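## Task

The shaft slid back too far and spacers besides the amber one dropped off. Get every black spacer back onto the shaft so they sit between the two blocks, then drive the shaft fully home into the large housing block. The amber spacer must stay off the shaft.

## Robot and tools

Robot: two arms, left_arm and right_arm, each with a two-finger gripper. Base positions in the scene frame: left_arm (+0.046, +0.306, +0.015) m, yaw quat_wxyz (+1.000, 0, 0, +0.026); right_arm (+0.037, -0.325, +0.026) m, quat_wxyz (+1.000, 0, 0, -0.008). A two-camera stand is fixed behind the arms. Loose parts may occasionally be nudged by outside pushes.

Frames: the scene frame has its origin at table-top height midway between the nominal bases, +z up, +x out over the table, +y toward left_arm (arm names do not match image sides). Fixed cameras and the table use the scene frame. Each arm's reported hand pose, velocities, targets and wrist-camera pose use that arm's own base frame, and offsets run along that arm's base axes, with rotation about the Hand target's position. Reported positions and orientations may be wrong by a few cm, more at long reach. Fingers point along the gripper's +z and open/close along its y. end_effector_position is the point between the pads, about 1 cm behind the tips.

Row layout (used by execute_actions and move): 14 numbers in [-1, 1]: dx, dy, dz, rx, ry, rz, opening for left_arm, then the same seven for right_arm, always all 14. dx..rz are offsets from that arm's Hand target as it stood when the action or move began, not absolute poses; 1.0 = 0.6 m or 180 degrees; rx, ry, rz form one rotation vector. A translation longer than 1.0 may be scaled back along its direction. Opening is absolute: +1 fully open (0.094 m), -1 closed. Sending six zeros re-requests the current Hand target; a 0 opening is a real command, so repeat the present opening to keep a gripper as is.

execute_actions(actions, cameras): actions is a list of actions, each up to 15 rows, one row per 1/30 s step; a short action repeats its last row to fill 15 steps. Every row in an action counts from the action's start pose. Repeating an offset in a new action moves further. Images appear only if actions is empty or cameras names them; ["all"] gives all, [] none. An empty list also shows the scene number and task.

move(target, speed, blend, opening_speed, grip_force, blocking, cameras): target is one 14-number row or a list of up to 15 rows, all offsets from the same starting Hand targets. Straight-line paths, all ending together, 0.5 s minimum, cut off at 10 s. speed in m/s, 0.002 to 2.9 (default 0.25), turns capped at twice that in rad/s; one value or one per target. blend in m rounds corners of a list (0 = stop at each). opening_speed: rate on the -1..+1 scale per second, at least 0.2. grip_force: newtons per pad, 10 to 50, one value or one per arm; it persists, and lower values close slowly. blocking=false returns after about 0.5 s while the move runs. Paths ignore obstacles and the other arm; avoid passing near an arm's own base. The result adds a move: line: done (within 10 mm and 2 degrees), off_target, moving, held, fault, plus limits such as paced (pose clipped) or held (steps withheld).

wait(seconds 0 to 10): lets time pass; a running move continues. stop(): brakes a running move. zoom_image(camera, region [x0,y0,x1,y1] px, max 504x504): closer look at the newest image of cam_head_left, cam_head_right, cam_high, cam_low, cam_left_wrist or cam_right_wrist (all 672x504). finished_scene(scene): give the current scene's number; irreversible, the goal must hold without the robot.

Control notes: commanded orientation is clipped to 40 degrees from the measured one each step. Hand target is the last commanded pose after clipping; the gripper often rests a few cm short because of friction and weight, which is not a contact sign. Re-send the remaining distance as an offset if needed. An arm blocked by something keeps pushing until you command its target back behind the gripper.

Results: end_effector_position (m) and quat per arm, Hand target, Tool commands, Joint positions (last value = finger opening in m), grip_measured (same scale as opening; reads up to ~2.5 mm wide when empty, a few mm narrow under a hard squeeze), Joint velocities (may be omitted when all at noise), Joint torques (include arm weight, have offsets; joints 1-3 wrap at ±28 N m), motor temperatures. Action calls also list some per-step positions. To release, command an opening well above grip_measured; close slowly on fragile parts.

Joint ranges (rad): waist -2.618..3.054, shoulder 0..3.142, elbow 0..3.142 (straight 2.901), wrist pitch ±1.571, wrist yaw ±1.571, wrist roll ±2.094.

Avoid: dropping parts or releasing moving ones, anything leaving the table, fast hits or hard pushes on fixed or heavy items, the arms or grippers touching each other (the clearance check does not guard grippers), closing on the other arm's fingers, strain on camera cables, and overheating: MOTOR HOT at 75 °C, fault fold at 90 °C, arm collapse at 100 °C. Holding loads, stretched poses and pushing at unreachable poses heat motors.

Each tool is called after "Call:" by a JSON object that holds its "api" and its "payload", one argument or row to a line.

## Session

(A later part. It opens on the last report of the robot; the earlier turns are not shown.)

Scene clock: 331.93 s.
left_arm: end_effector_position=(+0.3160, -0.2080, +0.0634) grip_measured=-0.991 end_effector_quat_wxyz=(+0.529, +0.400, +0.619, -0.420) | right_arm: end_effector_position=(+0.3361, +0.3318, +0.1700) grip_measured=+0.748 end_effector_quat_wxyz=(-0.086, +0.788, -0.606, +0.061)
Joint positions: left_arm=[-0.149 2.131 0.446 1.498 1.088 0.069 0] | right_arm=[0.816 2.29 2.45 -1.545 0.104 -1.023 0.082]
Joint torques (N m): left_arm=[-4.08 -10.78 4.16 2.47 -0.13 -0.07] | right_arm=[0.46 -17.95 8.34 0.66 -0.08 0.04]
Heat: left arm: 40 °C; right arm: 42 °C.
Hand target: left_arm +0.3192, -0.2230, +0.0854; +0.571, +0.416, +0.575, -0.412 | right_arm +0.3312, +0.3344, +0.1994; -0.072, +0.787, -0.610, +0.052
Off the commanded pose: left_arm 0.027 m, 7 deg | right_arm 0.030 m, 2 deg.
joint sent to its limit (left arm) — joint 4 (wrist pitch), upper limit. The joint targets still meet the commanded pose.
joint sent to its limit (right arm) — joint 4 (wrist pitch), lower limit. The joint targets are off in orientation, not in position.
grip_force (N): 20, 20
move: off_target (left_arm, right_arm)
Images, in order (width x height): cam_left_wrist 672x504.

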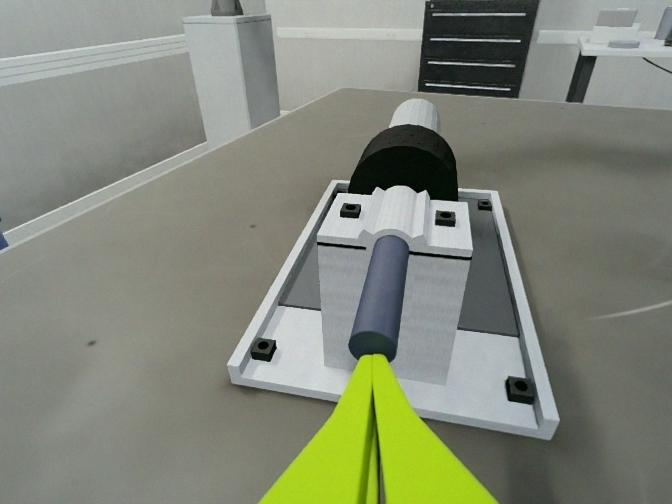

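Call:
{"api": "move", "payload": {
  "target": [0, -0.01, 0, 0, 0, 0, -1, 0, 0, 0, 0, 0, 0, 0.75],
  "speed": 0.03,
  "cameras": []
}}

Scene clock: 333.23 s.
left_arm: end_effector_position=(+0.3161, -0.2085, +0.0634) grip_measured=-0.991 end_effector_quat_wxyz=(+0.529, +0.399, +0.620, -0.421) | right_arm: end_effector_position=(+0.3361, +0.3318, +0.1700) grip_measured=+0.748 end_effector_quat_wxyz=(-0.086, +0.788, -0.606, +0.061)
Joint positions: left_arm=[-0.151 2.131 0.446 1.498 1.085 0.065 0] | right_arm=[0.816 2.29 2.45 -1.545 0.104 -1.023 0.082]
Joint torques (N m): left_arm=[-5.75 -10.73 4.46 2.47 -0.28 -0.07] | right_arm=[0.44 -17.95 8.34 0.66 -0.08 0.04]
Heat: left arm: 40 °C; right arm: 42 °C.
Hand target: left_arm +0.3191, -0.2290, +0.0854; +0.571, +0.416, +0.575, -0.412 | right_arm +0.3312, +0.3344, +0.1994; -0.072, +0.787, -0.610, +0.052
Off the commanded pose: left_arm 0.030 m, 7 deg | right_arm 0.030 m, 2 deg.
joint sent to its limit (left arm) — joint 4 (wrist pitch), upper limit. The joint targets still meet the commanded pose.
joint sent to its limit (right arm) — joint 4 (wrist pitch), lower limit. The joint targets are off in orientation, not in position.
grip_force (N): 20, 20
move: off_target (left_arm, right_arm)
No camera images: "cameras" was empty.

Call:
{"api": "move", "payload": {
  "target": [-0.02, 0.15, 0, 0, 0, 0, -1, 0, 0, 0, 0, 0, 0, 0.75],
  "speed": 0.12,
  "cameras": ["cam_head_right", "cam_right_wrist"]
}}

Call:
{"api": "zoom_image", "payload": {
  "camera": "cam_right_wrist",
  "region": [180, 20, 480, 400]
}}

Scene clock: 335.47 s.
left_arm: end_effector_position=(+0.3083, -0.1393, +0.0712) grip_measured=-0.991 end_effector_quat_wxyz=(+0.543, +0.395, +0.604, -0.430) | right_arm: end_effector_position=(+0.3361, +0.3318, +0.1700) grip_measured=+0.748 end_effector_quat_wxyz=(-0.086, +0.788, -0.606, +0.061)
Joint positions: left_arm=[0.121 2.119 0.415 1.498 1.366 0.112 0] | right_arm=[0.816 2.29 2.45 -1.545 0.104 -1.023 0.082]
Joint torques (N m): left_arm=[0.18 -10.37 1.31 2.3 0.2 0.05] | right_arm=[0.47 -17.94 8.32 0.66 -0.08 0.05]
Heat: left arm: 40 °C; right arm: 43 °C.
Hand target: left_arm +0.3071, -0.1390, +0.0854; +0.571, +0.416, +0.575, -0.412 | right_arm +0.3312, +0.3344, +0.1994; -0.072, +0.787, -0.610, +0.052
Off the commanded pose: left_arm 0.014 m, 6 deg | right_arm 0.030 m, 2 deg.
joint sent to its limit (left arm) — joint 4 (wrist pitch), upper limit. The joint targets still meet the commanded pose.
joint sent to its limit (right arm) — joint 4 (wrist pitch), lower limit. The joint targets are off in orientation, not in position.
grip_force (N): 20, 20
move: off_target (left_arm, right_arm)
Images, in order (width x height): cam_head_right 672x504, cam_right_wrist 672x504.

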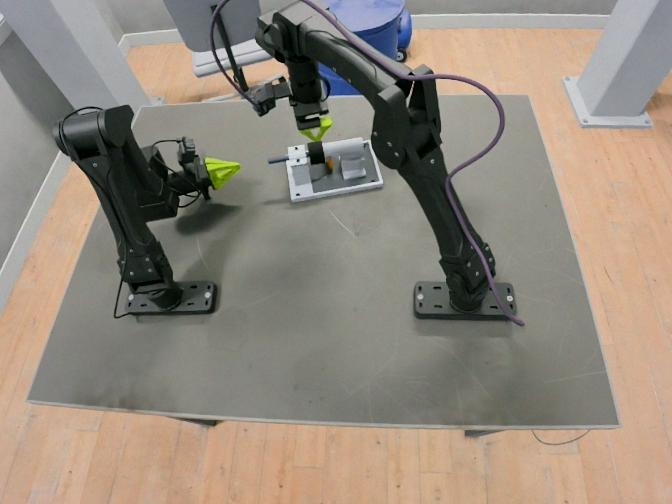

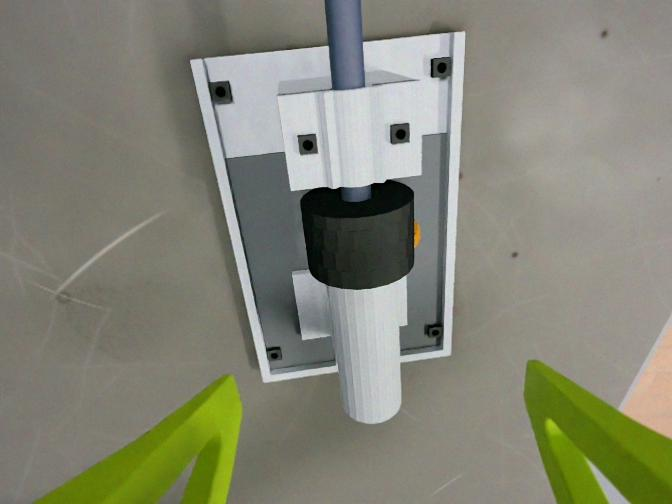

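Scaled by 1.326 from the camera's 672x504 image, which has a finer 960x720 frame.

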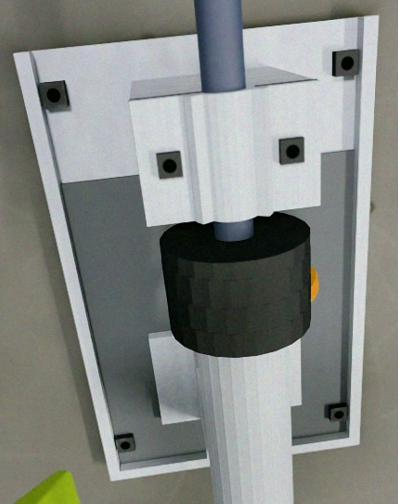

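Call:
{"api": "zoom_image", "payload": {
  "camera": "cam_head_right",
  "region": [255, 125, 395, 210]
}}

Scaled by 3.600 from the camera's 672x504 image, which has a finer 960x720 frame.

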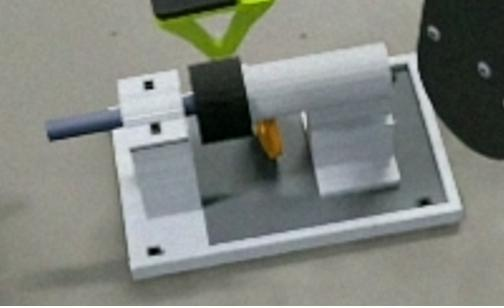

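Call:
{"api": "move", "payload": {
  "target": [-0.03, 0.08, 0.05, 0, 0, 0, -1, -0.12, -0.11, 0.03, 0, 0, 0, 0.75],
  "speed": 0.2,
  "cameras": ["cam_head_right"]
}}

Call:
{"api": "zoom_image", "payload": {
  "camera": "cam_head_right",
  "region": [255, 125, 395, 210]
}}

Scene clock: 345.00 s.
left_arm: end_effector_position=(+0.2925, -0.0914, +0.1121) grip_measured=-0.991 end_effector_quat_wxyz=(+0.579, +0.408, +0.578, -0.405) | right_arm: end_effector_position=(+0.2665, +0.2699, +0.2104) grip_measured=+0.748 end_effector_quat_wxyz=(-0.066, +0.787, -0.610, +0.057)
Joint positions: left_arm=[0.322 1.943 0.364 1.485 1.547 0.098 0] | right_arm=[0.839 1.912 2.038 -1.555 0.104 -0.992 0.082]
Joint torques (N m): left_arm=[0.31 -8.88 1.94 1.38 0.11 -0.07] | right_arm=[0.46 -12.7 5.14 0.67 -0.07 0.04]
Heat: left arm: 40 °C; right arm: 43 °C.
Hand target: left_arm +0.2891, -0.0910, +0.1154; +0.571, +0.416, +0.575, -0.412 | right_arm +0.2591, +0.2684, +0.2174; -0.072, +0.787, -0.610, +0.052
Off the commanded pose: left_arm 0.005 m, 2 deg | right_arm 0.010 m, 1 deg.
joint sent to its limit (left arm) — joint 5 (wrist yaw), upper limit. The joint targets still meet the commanded pose.
joint sent to its limit (right arm) — joint 4 (wrist pitch), lower limit. The joint targets still meet the commanded pose.
grip_force (N): 20, 20
move: done
Images, in order (width x height): cam_head_right 672x504.

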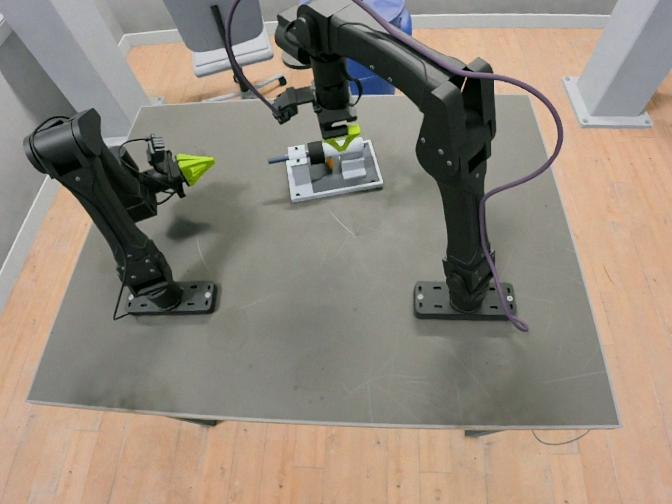

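Scaled by 3.600 from the camera's 672x504 image, which has a finer 960x720 frame.

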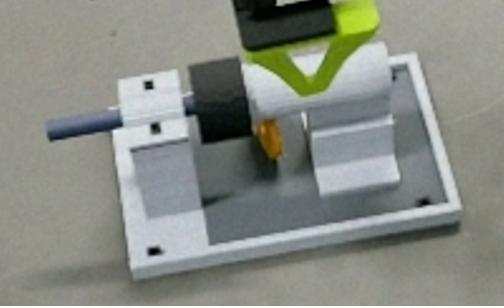

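Call:
{"api": "finished_scene", "payload": {
  "scene": 2
}}

The scene is finished: the task was done.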